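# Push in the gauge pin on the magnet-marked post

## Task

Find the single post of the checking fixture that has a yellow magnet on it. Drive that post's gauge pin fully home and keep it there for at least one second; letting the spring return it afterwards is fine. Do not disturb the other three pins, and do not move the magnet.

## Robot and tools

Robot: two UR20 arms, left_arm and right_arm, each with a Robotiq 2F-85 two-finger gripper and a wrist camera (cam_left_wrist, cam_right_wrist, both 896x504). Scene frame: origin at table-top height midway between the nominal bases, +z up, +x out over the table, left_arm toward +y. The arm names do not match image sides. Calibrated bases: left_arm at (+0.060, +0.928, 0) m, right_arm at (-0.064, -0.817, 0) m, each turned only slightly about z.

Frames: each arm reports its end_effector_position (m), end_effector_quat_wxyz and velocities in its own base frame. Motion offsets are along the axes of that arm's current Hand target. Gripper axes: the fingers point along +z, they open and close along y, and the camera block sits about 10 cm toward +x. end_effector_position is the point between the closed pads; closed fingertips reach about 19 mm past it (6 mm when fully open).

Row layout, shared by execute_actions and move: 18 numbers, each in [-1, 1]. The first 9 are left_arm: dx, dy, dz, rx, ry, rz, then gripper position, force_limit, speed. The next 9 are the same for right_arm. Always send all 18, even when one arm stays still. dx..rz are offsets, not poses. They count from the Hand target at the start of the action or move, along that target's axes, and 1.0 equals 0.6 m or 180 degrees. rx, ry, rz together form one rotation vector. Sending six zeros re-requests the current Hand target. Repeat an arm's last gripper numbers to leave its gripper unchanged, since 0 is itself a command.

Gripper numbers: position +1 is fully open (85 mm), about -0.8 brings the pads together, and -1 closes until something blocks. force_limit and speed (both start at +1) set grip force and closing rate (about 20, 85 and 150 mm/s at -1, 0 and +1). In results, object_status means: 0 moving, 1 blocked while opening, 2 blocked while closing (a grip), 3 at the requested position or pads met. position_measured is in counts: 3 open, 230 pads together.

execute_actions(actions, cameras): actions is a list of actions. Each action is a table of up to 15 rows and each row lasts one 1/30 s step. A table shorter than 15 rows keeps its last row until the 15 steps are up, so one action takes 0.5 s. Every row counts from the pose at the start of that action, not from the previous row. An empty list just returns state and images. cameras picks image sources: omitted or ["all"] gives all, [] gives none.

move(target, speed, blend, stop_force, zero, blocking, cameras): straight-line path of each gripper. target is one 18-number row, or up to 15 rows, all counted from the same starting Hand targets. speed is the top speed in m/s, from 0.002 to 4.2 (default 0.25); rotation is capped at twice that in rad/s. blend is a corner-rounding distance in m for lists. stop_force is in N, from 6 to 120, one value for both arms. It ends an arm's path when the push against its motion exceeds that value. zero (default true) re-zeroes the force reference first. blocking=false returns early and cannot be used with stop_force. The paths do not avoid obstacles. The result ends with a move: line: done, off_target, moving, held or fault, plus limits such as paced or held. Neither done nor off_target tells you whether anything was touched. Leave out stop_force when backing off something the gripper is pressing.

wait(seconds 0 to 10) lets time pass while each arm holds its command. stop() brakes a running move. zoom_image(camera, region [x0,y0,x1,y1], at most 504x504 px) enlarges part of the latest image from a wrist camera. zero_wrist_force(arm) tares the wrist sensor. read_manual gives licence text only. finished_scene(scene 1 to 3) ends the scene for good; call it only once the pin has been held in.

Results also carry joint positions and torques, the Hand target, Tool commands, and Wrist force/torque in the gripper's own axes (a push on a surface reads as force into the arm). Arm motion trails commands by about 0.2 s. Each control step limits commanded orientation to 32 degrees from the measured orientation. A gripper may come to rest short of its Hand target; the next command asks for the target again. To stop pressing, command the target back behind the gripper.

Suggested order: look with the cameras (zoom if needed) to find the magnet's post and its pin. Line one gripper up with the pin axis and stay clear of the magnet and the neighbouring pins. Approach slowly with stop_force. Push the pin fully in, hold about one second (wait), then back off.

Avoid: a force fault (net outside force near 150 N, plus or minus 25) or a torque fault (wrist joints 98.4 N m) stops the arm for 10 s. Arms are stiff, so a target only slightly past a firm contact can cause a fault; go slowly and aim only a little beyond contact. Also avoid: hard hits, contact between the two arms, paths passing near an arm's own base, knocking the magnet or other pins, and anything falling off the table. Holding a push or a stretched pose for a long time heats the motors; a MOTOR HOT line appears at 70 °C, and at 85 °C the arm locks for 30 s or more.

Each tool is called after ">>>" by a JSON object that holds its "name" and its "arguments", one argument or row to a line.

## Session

>>> {"name": "execute_actions", "arguments": {
  "actions": []
}}

Scene clock: 0.00 s.
left_arm: end_effector_position=(+1.6020, +0.5513, +0.3701) position_measured=3 object_status=3 end_effector_quat_wxyz=(-0.049, +0.940, +0.190, +0.279) | right_arm: end_effector_position=(+0.4481, +0.4679, +0.3319) position_measured=3 object_status=3 end_effector_quat_wxyz=(-0.272, +0.502, +0.649, +0.503)
Joint positions: left_arm=[0.193 -0.686 0.985 -2.439 -1.472 -3.319] | right_arm=[4.007 -1.969 -2.772 1.193 2.076 2.519]
Joint velocities: within noise
Joint torques (N m): no reading
Motor temperatures (°C): left_arm=[24 35 26 38 34 34] | right_arm=[28 35 36 37 34 38]
Wrist force (N): no reading
Wrist torque (N m): no reading
Wrist force, peak (N): no reading
Hand target: left_arm +1.6020, +0.5513, +0.3701; -0.049, +0.940, +0.190, +0.279 | right_arm +0.4481, +0.4679, +0.3319; -0.272, +0.502, +0.649, +0.503
Tool commands: left_gripper/position=+1.0 left_gripper/force_limit=+1.0 left_gripper/speed=+1.0 right_gripper/position=+1.0 right_gripper/force_limit=+1.0 right_gripper/speed=+1.0
camera_calibration:
cam_left_wrist: T_world_to_cam=[[0.280319, -0.958405, -0.0536817, 0.116011], [-0.933413, -0.259108, -0.248199, 1.75322], [0.223966, 0.119682, -0.967221, 0.0591923], [0, 0, 0, 1]] pos_world=[1.5907, 0.558373, 0.498626]
cam_right_wrist: T_world_to_cam=[[0.956613, -0.13676, 0.257272, -0.433465], [0.120637, -0.61784, -0.776995, 0.502422], [0.265214, 0.774319, -0.574535, -0.162484], [0, 0, 0, 1]] pos_world=[0.39714, 0.37695, 0.408545]

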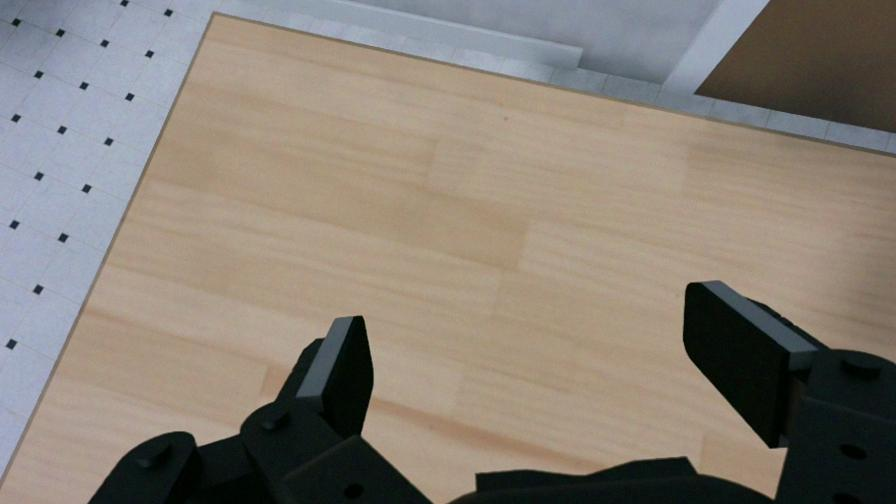

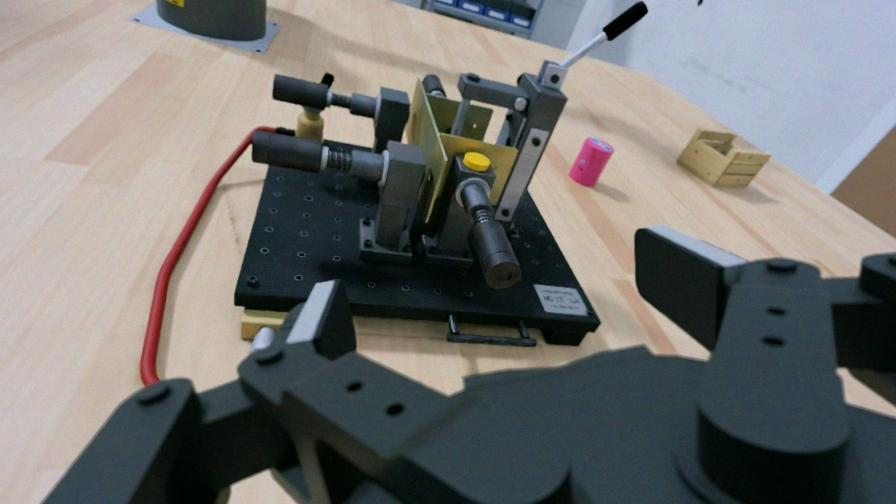

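>>> {"name": "move", "arguments": {
  "target": [0,0,0,0,0,0,1,1,1, -0.2465,0.064,0.24,0.0123,0.1272,0,-1,1,1],
  "speed": 0.25,
  "cameras": ["cam_right_wrist"]
}}

>>> {"name": "zoom_image", "arguments": {
  "camera": "cam_right_wrist",
  "region": [350, 150, 700, 400]
}}

Scene clock: 2.23 s.
left_arm: end_effector_position=(+1.6020, +0.5513, +0.3701) position_measured=3 object_status=3 end_effector_quat_wxyz=(-0.049, +0.940, +0.190, +0.279) | right_arm: end_effector_position=(+0.4958, +0.4991, +0.2578) position_measured=234 object_status=3 end_effector_quat_wxyz=(-0.329, +0.456, +0.631, +0.535)
Joint positions: left_arm=[0.193 -0.686 0.985 -2.439 -1.472 -3.319] | right_arm=[3.902 -2.281 -2.635 1.49 2.287 2.558]
Joint velocities: within noise
Joint torques (N m): left_arm=[1.32 -274.69 -106.72 -10.7 1.53 -0.18] | right_arm=[17.32 157.87 -24.39 1.41 -2.78 -7.19]
Motor temperatures (°C): left_arm=[24 35 26 38 34 34] | right_arm=[28 35 36 37 34 38]
Wrist force (N): left_arm=[0.3 -0.2 0.0] | right_arm=[0.3 0.1 -0.6]
Wrist torque (N m): left_arm=[-0.03 -0.03 0.00] | right_arm=[-0.28 -0.03 -0.28]
Wrist force, peak (N): left_arm=[0.7 -0.5 -0.3] | right_arm=[-14.6 5.1 7.6]
Hand target: left_arm +1.6020, +0.5513, +0.3701; -0.049, +0.940, +0.190, +0.279 | right_arm +0.4958, +0.4991, +0.2578; -0.329, +0.456, +0.631, +0.535 (not the last commanded pose)
Off the commanded pose: left_arm 0.000 m, 0 deg | right_arm 0.117 m, 14 deg.
move: held (right_arm; a check stopped the path); limits=held
pose unreachable (right arm): on one or more control steps of this call, first in action 0 (counted from 0), this arm could not follow its commanded pose, so it was not sent that pose on those steps. It may still have moved: this result reports where it is.
cause: moving toward the commanded pose would bring two parts of the arm too close to each other (its gripper and another part of the arm, with joints 4 (wrist 1) to 6 (wrist 3) between them).
camera_calibration:
cam_right_wrist: T_world_to_cam=[[0.967188, -0.0928422, 0.236492, -0.477506], [0.162481, -0.489565, -0.856695, 0.394168], [0.195316, 0.86701, -0.458416, -0.283371], [0, 0, 0, 1]] pos_world=[0.45314, 0.394324, 0.320707]
Images, in order (width x height): cam_right_wrist 896x504.

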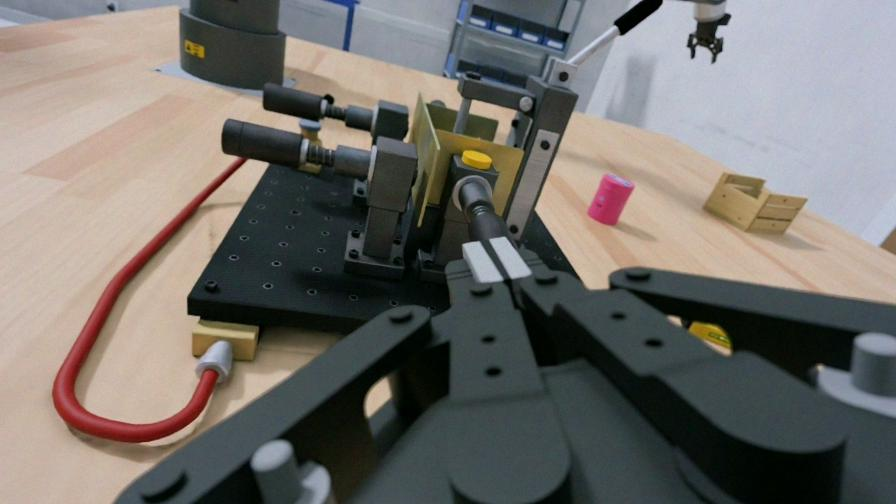

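Scaled by 1.440 from the camera's 896x504 image, which has a finer 1280x720 frame.

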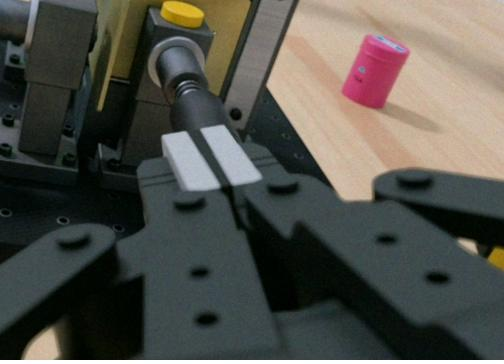

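>>> {"name": "move", "arguments": {
  "target": [
    [0,0,0,0,0,0,1,1,1, 0,0,0,0.02,0.02,0.398,-1,1,1],
    [0,0,0,0,0,0,1,1,1, -0.1547,0.0405,0.1053,0.0515,0.062,0.398,-1,1,1]
  ],
  "speed": 0.4,
  "cameras": ["cam_right_wrist"]
}}

>>> {"name": "zoom_image", "arguments": {
  "camera": "cam_right_wrist",
  "region": [350, 100, 700, 350]
}}

Scene clock: 5.73 s.
left_arm: end_effector_position=(+1.6020, +0.5513, +0.3701) position_measured=3 object_status=3 end_effector_quat_wxyz=(-0.049, +0.940, +0.190, +0.279) | right_arm: end_effector_position=(+0.4958, +0.4991, +0.2578) position_measured=234 object_status=3 end_effector_quat_wxyz=(-0.603, +0.709, +0.269, +0.247)
Joint positions: left_arm=[0.193 -0.686 0.985 -2.439 -1.472 -3.319] | right_arm=[3.872 -2.322 -2.597 1.559 2.372 3.802]
Joint velocities: within noise
Joint torques (N m): left_arm=[2.95 -280.74 -110.67 -11.15 2.28 0.39] | right_arm=[-10.32 158.44 -25.83 1.08 0.38 -4.24]
Motor temperatures (°C): left_arm=[24 35 26 38 34 34] | right_arm=[28 35 36 37 34 38]
Wrist force (N): left_arm=[0.3 -0.2 -0.3] | right_arm=[-0.6 2.0 -0.1]
Wrist torque (N m): left_arm=[-0.04 -0.03 0.00] | right_arm=[0.35 0.23 -0.84]
Wrist force, peak (N): left_arm=[0.7 -0.2 -0.2] | right_arm=[-0.9 2.6 0.0]
Hand target: left_arm +1.6020, +0.5513, +0.3701; -0.049, +0.940, +0.190, +0.279 | right_arm +0.4958, +0.4991, +0.2578; -0.603, +0.709, +0.269, +0.248 (not the last commanded pose)
Off the commanded pose: left_arm 0.000 m, 0 deg | right_arm 0.115 m, 10 deg.
move: held (right_arm; a check stopped the path); path passed 1 of 2 targets; limits=held
pose unreachable (right arm): on one or more control steps of this call, first in action 0 (counted from 0), this arm could not follow its commanded pose, so it was not sent that pose on those steps. It may still have moved: this result reports where it is.
cause: moving toward the commanded pose would bring two parts of the arm too close to each other (its gripper and another part of the arm, with joints 4 (wrist 1) to 6 (wrist 3) between them).
camera_calibration:
cam_right_wrist: T_world_to_cam=[[0.547537, -0.209659, -0.810091, 0.0586627], [-0.81827, -0.33666, -0.465934, 0.703345], [-0.175038, 0.917989, -0.355891, -0.151632], [0, 0, 0, 1]] pos_world=[0.516864, 0.388284, 0.32127]
Images, in order (width x height): cam_right_wrist 896x504.

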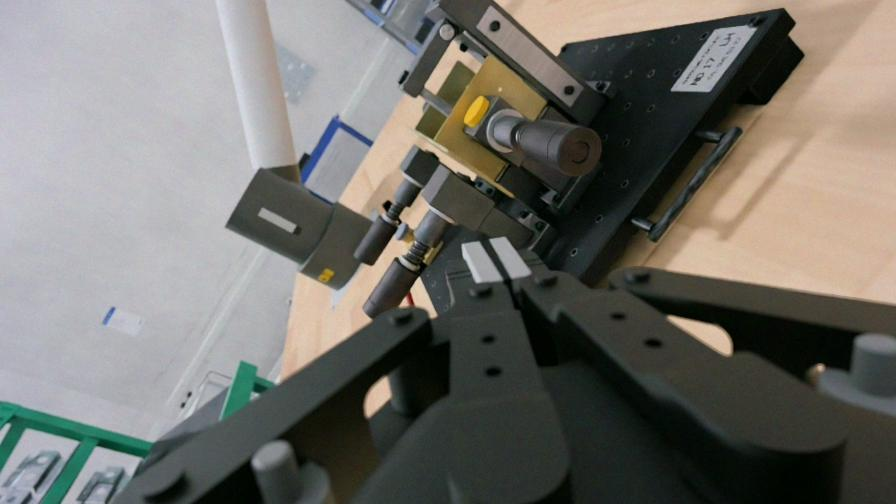

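Scaled by 1.440 from the camera's 896x504 image, which has a finer 1280x720 frame.

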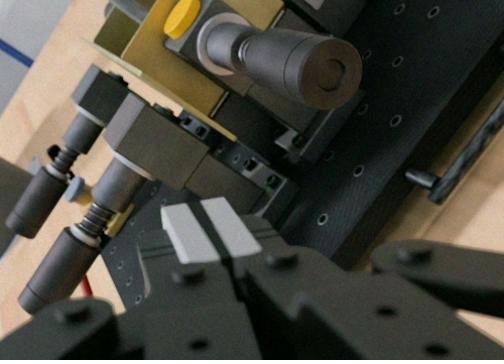

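>>> {"name": "move", "arguments": {
  "target": [
    [0,0,0,0,0,0,1,1,1, 0.135,-0.144,-0.03,-0.09,-0.214,-0.11,-1,1,1],
    [0,0,0,0,0,0,1,1,1, 0.0335,0.12,0.2165,-0.179,-0.4277,-0.2214,-1,1,1]
  ],
  "blend": [0.04,0],
  "speed": 0.4,
  "cameras": ["cam_right_wrist"]
}}

Scene clock: 11.37 s.
left_arm: end_effector_position=(+1.6020, +0.5513, +0.3701) position_measured=3 object_status=3 end_effector_quat_wxyz=(-0.049, +0.940, +0.190, +0.279) | right_arm: end_effector_position=(+0.5629, +0.6198, +0.1999) position_measured=234 object_status=3 end_effector_quat_wxyz=(+0.000, +0.707, +0.707, +0.000)
Joint positions: left_arm=[0.193 -0.686 0.985 -2.439 -1.472 -3.319] | right_arm=[4.218 -1.769 -2.218 -0.726 1.57 2.647]
Joint velocities: within noise
Joint torques (N m): left_arm=[5.16 -282.34 -109.41 -11.15 3.77 1.77] | right_arm=[18.66 85.14 94.53 4.48 -3.97 -6.29]
Motor temperatures (°C): left_arm=[24 35 26 38 34 34] | right_arm=[28 35 36 37 34 38]
Wrist force (N): left_arm=[0.3 0.1 0.2] | right_arm=[-0.9 2.3 0.6]
Wrist torque (N m): left_arm=[0.03 -0.05 0.00] | right_arm=[1.29 0.29 -0.69]
Wrist force, peak (N): left_arm=[0.7 -0.3 -0.3] | right_arm=[-1.2 3.8 0.2]
Hand target: left_arm +1.6020, +0.5513, +0.3701; -0.049, +0.940, +0.190, +0.279 | right_arm +0.5629, +0.6199, +0.1999; +0.000, +0.707, +0.707, +0.000
Off the commanded pose: left_arm 0.000 m, 0 deg | right_arm 0.000 m, 0 deg.
move: done
camera_calibration:
cam_right_wrist: T_world_to_cam=[[0.983897, -0.163901, 0.0712937, -0.449883], [-0.177545, -0.942176, 0.284221, 0.636577], [0.0205872, -0.292303, -0.956104, 0.488769], [0, 0, 0, 1]] pos_world=[0.545598, 0.6689, 0.318459]
Images, in order (width x height): cam_right_wrist 896x504.

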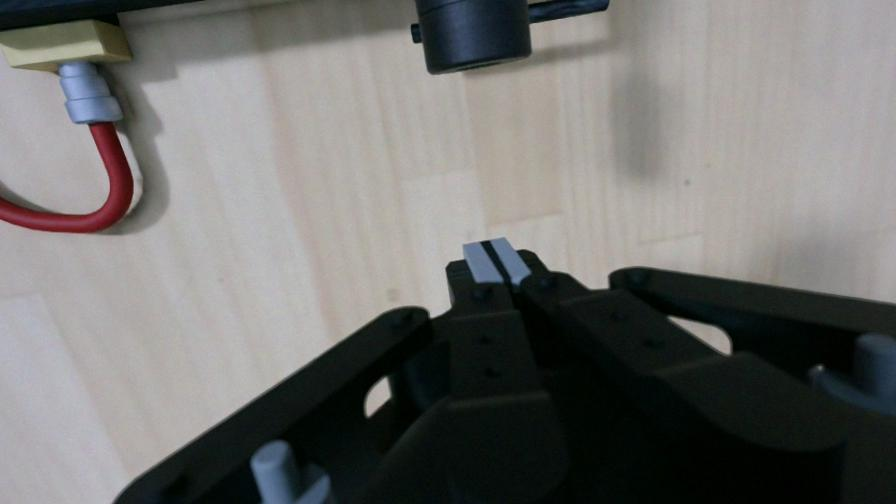

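>>> {"name": "move", "arguments": {
  "target": [
    [0,0,0,0,0,0,1,1,1, 0.0,0.0068,0.053,0,0,0,-1,1,1],
    [0,0,0,0,0,0,1,1,1, 0.058,0.0068,0.053,0,0,0,-1,1,1]
  ],
  "blend": [0.01,0],
  "speed": 0.15,
  "cameras": ["cam_right_wrist"]
}}

Scene clock: 12.87 s.
left_arm: end_effector_position=(+1.6020, +0.5513, +0.3701) position_measured=3 object_status=3 end_effector_quat_wxyz=(-0.049, +0.940, +0.190, +0.279) | right_arm: end_effector_position=(+0.5671, +0.6545, +0.1681) position_measured=234 object_status=3 end_effector_quat_wxyz=(+0.000, +0.707, +0.707, +0.000)
Joint positions: left_arm=[0.193 -0.686 0.985 -2.439 -1.472 -3.319] | right_arm=[4.233 -1.831 -2.196 -0.685 1.57 2.663]
Joint velocities: within noise
Joint torques (N m): left_arm=[4.47 -281.68 -116.65 -10.8 4.9 1.74] | right_arm=[20.32 100.95 90.71 5.05 -0.55 5.85]
Motor temperatures (°C): left_arm=[24 35 26 38 34 34] | right_arm=[28 35 36 37 34 38]
Wrist force (N): left_arm=[0.4 0.0 -0.2] | right_arm=[-1.6 2.7 0.3]
Wrist torque (N m): left_arm=[0.01 -0.06 0.00] | right_arm=[1.45 0.54 -0.66]
Wrist force, peak (N): left_arm=[0.4 -0.5 -0.2] | right_arm=[-3.5 2.3 2.8]
Hand target: left_arm +1.6020, +0.5513, +0.3701; -0.049, +0.940, +0.190, +0.279 | right_arm +0.5671, +0.6547, +0.1680; +0.000, +0.707, +0.707, +0.000
Off the commanded pose: left_arm 0.000 m, 0 deg | right_arm 0.000 m, 0 deg.
move: done
camera_calibration:
cam_right_wrist: T_world_to_cam=[[0.983912, -0.163767, 0.071397, -0.446088], [-0.177452, -0.942133, 0.284422, 0.678926], [0.0206867, -0.292515, -0.956037, 0.468404], [0, 0, 0, 1]] pos_world=[0.549698, 0.7036, 0.28656]
Images, in order (width x height): cam_right_wrist 896x504.

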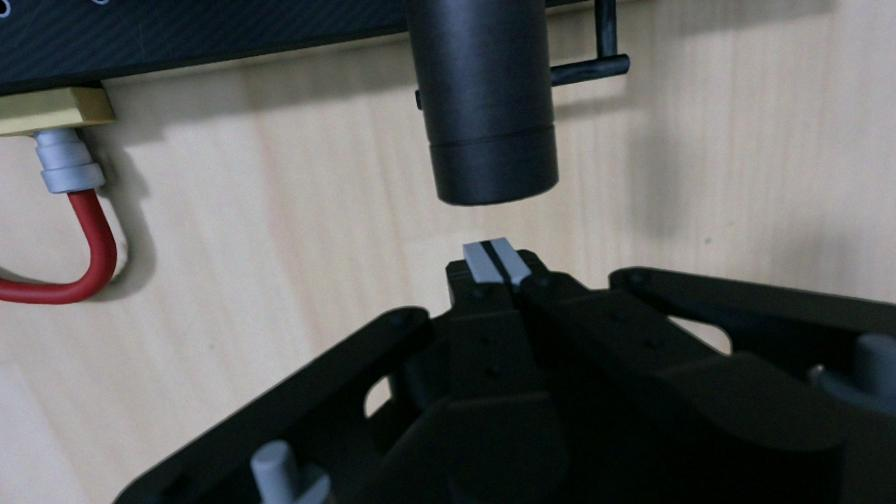

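>>> {"name": "move", "arguments": {
  "target": [0,0,0,0,0,0,1,1,1, 0.052,0.005,0,0,0,0,-1,1,1],
  "speed": 0.03,
  "stop_force": 25,
  "cameras": ["cam_right_wrist"]
}}

Scene clock: 17.07 s.
left_arm: end_effector_position=(+1.6020, +0.5513, +0.3701) position_measured=3 object_status=3 end_effector_quat_wxyz=(-0.049, +0.940, +0.190, +0.279) | right_arm: end_effector_position=(+0.5701, +0.6859, +0.1680) position_measured=234 object_status=3 end_effector_quat_wxyz=(+0.000, +0.707, +0.707, +0.000)
Joint positions: left_arm=[0.193 -0.686 0.985 -2.439 -1.472 -3.319] | right_arm=[4.247 -1.855 -2.16 -0.697 1.57 2.676]
Joint velocities: within noise
Joint torques (N m): left_arm=[5.2 -288.25 -116.05 -10.34 5.66 2.71] | right_arm=[29.05 99.79 97.5 10 3.3 5.53]
Motor temperatures (°C): left_arm=[24 35 26 38 34 34] | right_arm=[28 35 36 37 34 38]
Wrist force (N): left_arm=[0.2 -0.3 0.0] | right_arm=[-13.7 0.1 1.9]
Wrist torque (N m): left_arm=[-0.04 -0.02 0.00] | right_arm=[1.34 0.66 -0.74]
Wrist force, peak (N): left_arm=[0.7 0.1 -0.3] | right_arm=[-14.1 -0.3 1.3]
Hand target: left_arm +1.6020, +0.5513, +0.3701; -0.049, +0.940, +0.190, +0.279 | right_arm +0.5701, +0.6859, +0.1680; +0.000, +0.707, +0.707, +0.000
Off the commanded pose: left_arm 0.000 m, 0 deg | right_arm 0.000 m, 0 deg.
move: done
camera_calibration:
cam_right_wrist: T_world_to_cam=[[0.983912, -0.163767, 0.071397, -0.44389], [-0.177452, -0.942133, 0.284422, 0.70907], [0.0206867, -0.292515, -0.956037, 0.477431], [0, 0, 0, 1]] pos_world=[0.552698, 0.735, 0.28646]
Images, in order (width x height): cam_right_wrist 896x504.

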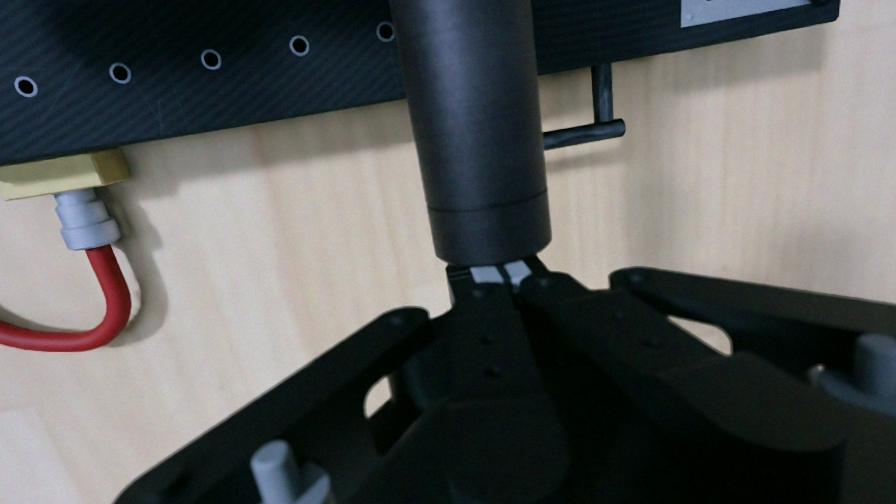

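>>> {"name": "move", "arguments": {
  "target": [0,0,0,0,0,0,1,1,1, 0.04,0,0,0,0,0,-1,1,1],
  "speed": 0.005,
  "stop_force": 15,
  "cameras": ["cam_right_wrist"]
}}

Scene clock: 18.87 s.
left_arm: end_effector_position=(+1.6020, +0.5513, +0.3701) position_measured=3 object_status=3 end_effector_quat_wxyz=(-0.049, +0.940, +0.190, +0.279) | right_arm: end_effector_position=(+0.5700, +0.6906, +0.1680) position_measured=234 object_status=3 end_effector_quat_wxyz=(+0.000, +0.707, +0.707, +0.000)
Joint positions: left_arm=[0.193 -0.686 0.985 -2.439 -1.472 -3.319] | right_arm=[4.249 -1.859 -2.155 -0.698 1.57 2.679]
Joint velocities: within noise
Joint torques (N m): left_arm=[10.7 -283 -116.06 -11.18 4.7 2.12] | right_arm=[9.21 137.62 79.48 22.35 2.93 -1.8]
Motor temperatures (°C): left_arm=[24 35 26 38 34 34] | right_arm=[28 35 36 37 34 38]
Wrist force (N): left_arm=[0.3 0.0 0.1] | right_arm=[-34.8 3.4 -9.2]
Wrist torque (N m): left_arm=[0.00 -0.03 0.00] | right_arm=[1.40 0.81 -0.80]
Wrist force, peak (N): left_arm=[0.5 -0.2 -0.4] | right_arm=[-39.2 2.0 -8.1]
Hand target: left_arm +1.6020, +0.5513, +0.3701; -0.049, +0.940, +0.190, +0.279 | right_arm +0.5701, +0.6906, +0.1680; +0.000, +0.707, +0.707, +0.000 (not the last commanded pose)
Off the commanded pose: left_arm 0.000 m, 0 deg | right_arm 0.019 m, 0 deg.
move: contact (right_arm)
camera_calibration:
cam_right_wrist: T_world_to_cam=[[0.983895, -0.163848, 0.0714393, -0.443047], [-0.177544, -0.942092, 0.284503, 0.713588], [0.0206872, -0.292604, -0.95601, 0.478894], [0, 0, 0, 1]] pos_world=[0.552698, 0.7398, 0.28646]
Images, in order (width x height): cam_right_wrist 896x504.

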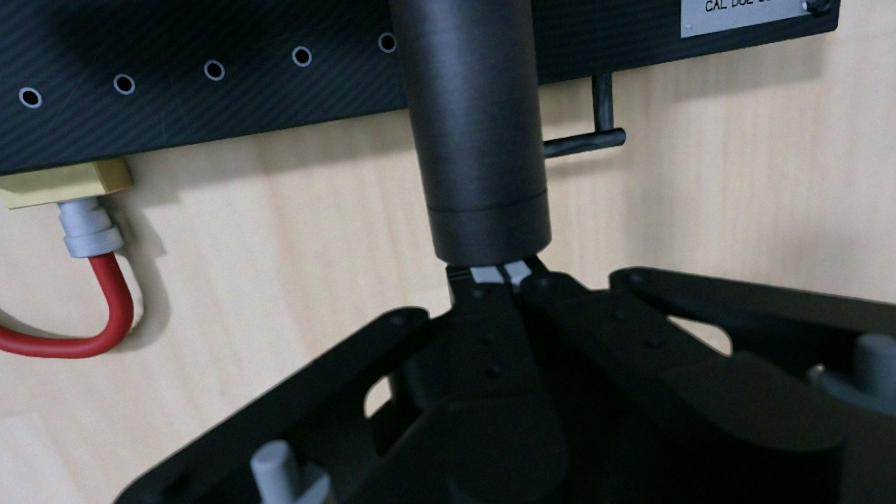

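>>> {"name": "move", "arguments": {
  "target": [0,0,0,0,0,0,1,1,1, 0.02,0,0,0,0,0,-1,1,1],
  "speed": 0.004,
  "stop_force": 12,
  "cameras": []
}}

>>> {"name": "wait", "arguments": {
  "seconds": 1.0,
  "cameras": []
}}

Scene clock: 19.80 s.
left_arm: end_effector_position=(+1.6020, +0.5513, +0.3701) position_measured=3 object_status=3 end_effector_quat_wxyz=(-0.049, +0.940, +0.190, +0.279) | right_arm: end_effector_position=(+0.5701, +0.6907, +0.1680) position_measured=234 object_status=3 end_effector_quat_wxyz=(+0.000, +0.707, +0.707, +0.000)
Joint positions: left_arm=[0.193 -0.686 0.985 -2.439 -1.472 -3.319] | right_arm=[4.249 -1.859 -2.155 -0.698 1.57 2.679]
Joint velocities: within noise
Joint torques (N m): left_arm=[10.44 -290.6 -115.62 -11.07 5.94 2.19] | right_arm=[20.07 128.73 94.95 24.73 3.66 0.54]
Motor temperatures (°C): left_arm=[24 35 26 38 34 34] | right_arm=[28 35 36 37 34 38]
Wrist force (N): left_arm=[0.2 0.1 -0.1] | right_arm=[-49.4 1.3 -12.3]
Wrist torque (N m): left_arm=[0.02 -0.01 0.00] | right_arm=[1.37 0.94 -0.88]
Wrist force, peak (N): left_arm=[0.6 -0.3 0.1] | right_arm=[-52.6 0.1 -11.0]
Hand target: left_arm +1.6020, +0.5513, +0.3701; -0.049, +0.940, +0.190, +0.279 | right_arm +0.5701, +0.6907, +0.1680; +0.000, +0.707, +0.707, +0.000 (not the last commanded pose)
Off the commanded pose: left_arm 0.000 m, 0 deg | right_arm 0.012 m, 0 deg.
move: contact (right_arm)
No camera images: "cameras" was empty.

Scene clock: 20.80 s.
left_arm: end_effector_position=(+1.6020, +0.5513, +0.3701) position_measured=3 object_status=3 end_effector_quat_wxyz=(-0.049, +0.940, +0.190, +0.279) | right_arm: end_effector_position=(+0.5701, +0.6907, +0.1680) position_measured=234 object_status=3 end_effector_quat_wxyz=(+0.000, +0.707, +0.707, +0.000)
Joint positions: left_arm=[0.193 -0.686 0.985 -2.439 -1.472 -3.319] | right_arm=[4.249 -1.859 -2.155 -0.698 1.57 2.679]
Joint velocities: within noise
Joint torques (N m): left_arm=[8.47 -285.31 -119.78 -10.71 5.47 2.45] | right_arm=[16.55 136.02 90 24.33 3.22 -0.42]
Motor temperatures (°C): left_arm=[24 35 26 38 34 34] | right_arm=[28 35 36 37 34 38]
Wrist force (N): left_arm=[0.4 0.1 -0.2] | right_arm=[-45.6 3.0 -11.8]
Wrist torque (N m): left_arm=[0.04 -0.05 0.00] | right_arm=[1.39 0.93 -0.85]
Wrist force, peak (N): left_arm=[0.6 -0.1 -0.5] | right_arm=[-48.9 1.8 -12.1]
Hand target: left_arm +1.6020, +0.5513, +0.3701; -0.049, +0.940, +0.190, +0.279 | right_arm +0.5701, +0.6907, +0.1680; +0.000, +0.707, +0.707, +0.000 (not the last commanded pose)
Tool commands: left_gripper/position=+1.0 left_gripper/force_limit=+1.0 left_gripper/speed=+1.0 right_gripper/position=-1.0 right_gripper/force_limit=+1.0 right_gripper/speed=+1.0
Off the commanded pose: left_arm 0.000 m, 0 deg | right_arm 0.012 m, 0 deg.
wait: 1.00 s; at rest by 0.17 s
No camera images: "cameras" was empty.

Hard stop confirmed and held. Back off.

>>> {"name": "move", "arguments": {
  "target": [0,0,0,0,0,0,1,1,1, -0.09,0,0,0,0,0,-1,1,1],
  "speed": 0.07,
  "cameras": []
}}

>>> {"name": "finished_scene", "arguments": {
  "scene": 2
}}

Scene clock: 22.13 s.
left_arm: end_effector_position=(+1.6020, +0.5513, +0.3701) position_measured=3 object_status=3 end_effector_quat_wxyz=(-0.049, +0.940, +0.190, +0.279) | right_arm: end_effector_position=(+0.5700, +0.6369, +0.1680) position_measured=234 object_status=3 end_effector_quat_wxyz=(+0.000, +0.707, +0.707, +0.000)
Joint positions: left_arm=[0.193 -0.686 0.985 -2.439 -1.472 -3.319] | right_arm=[4.22 -1.821 -2.212 -0.68 1.57 2.65]
Joint velocities: within noise
Joint torques (N m): left_arm=[5.98 -292.68 -119.67 -10.83 5.7 2.31] | right_arm=[-29.89 128.12 58.67 15.24 1.58 -5.84]
Motor temperatures (°C): left_arm=[24 35 26 38 34 34] | right_arm=[28 35 36 37 34 38]
Wrist force (N): left_arm=[0.3 0.0 -0.3] | right_arm=[-0.1 2.2 1.8]
Wrist torque (N m): left_arm=[0.01 -0.05 -0.01] | right_arm=[1.38 0.26 -0.66]
Wrist force, peak (N): left_arm=[0.2 -0.6 0.0] | right_arm=[-45.5 3.0 -11.5]
Hand target: left_arm +1.6020, +0.5513, +0.3701; -0.049, +0.940, +0.190, +0.279 | right_arm +0.5700, +0.6367, +0.1680; +0.000, +0.707, +0.707, +0.000
Off the commanded pose: left_arm 0.000 m, 0 deg | right_arm 0.000 m, 0 deg.
move: done
No camera images: "cameras" was empty.

The scene is finished: the task was done.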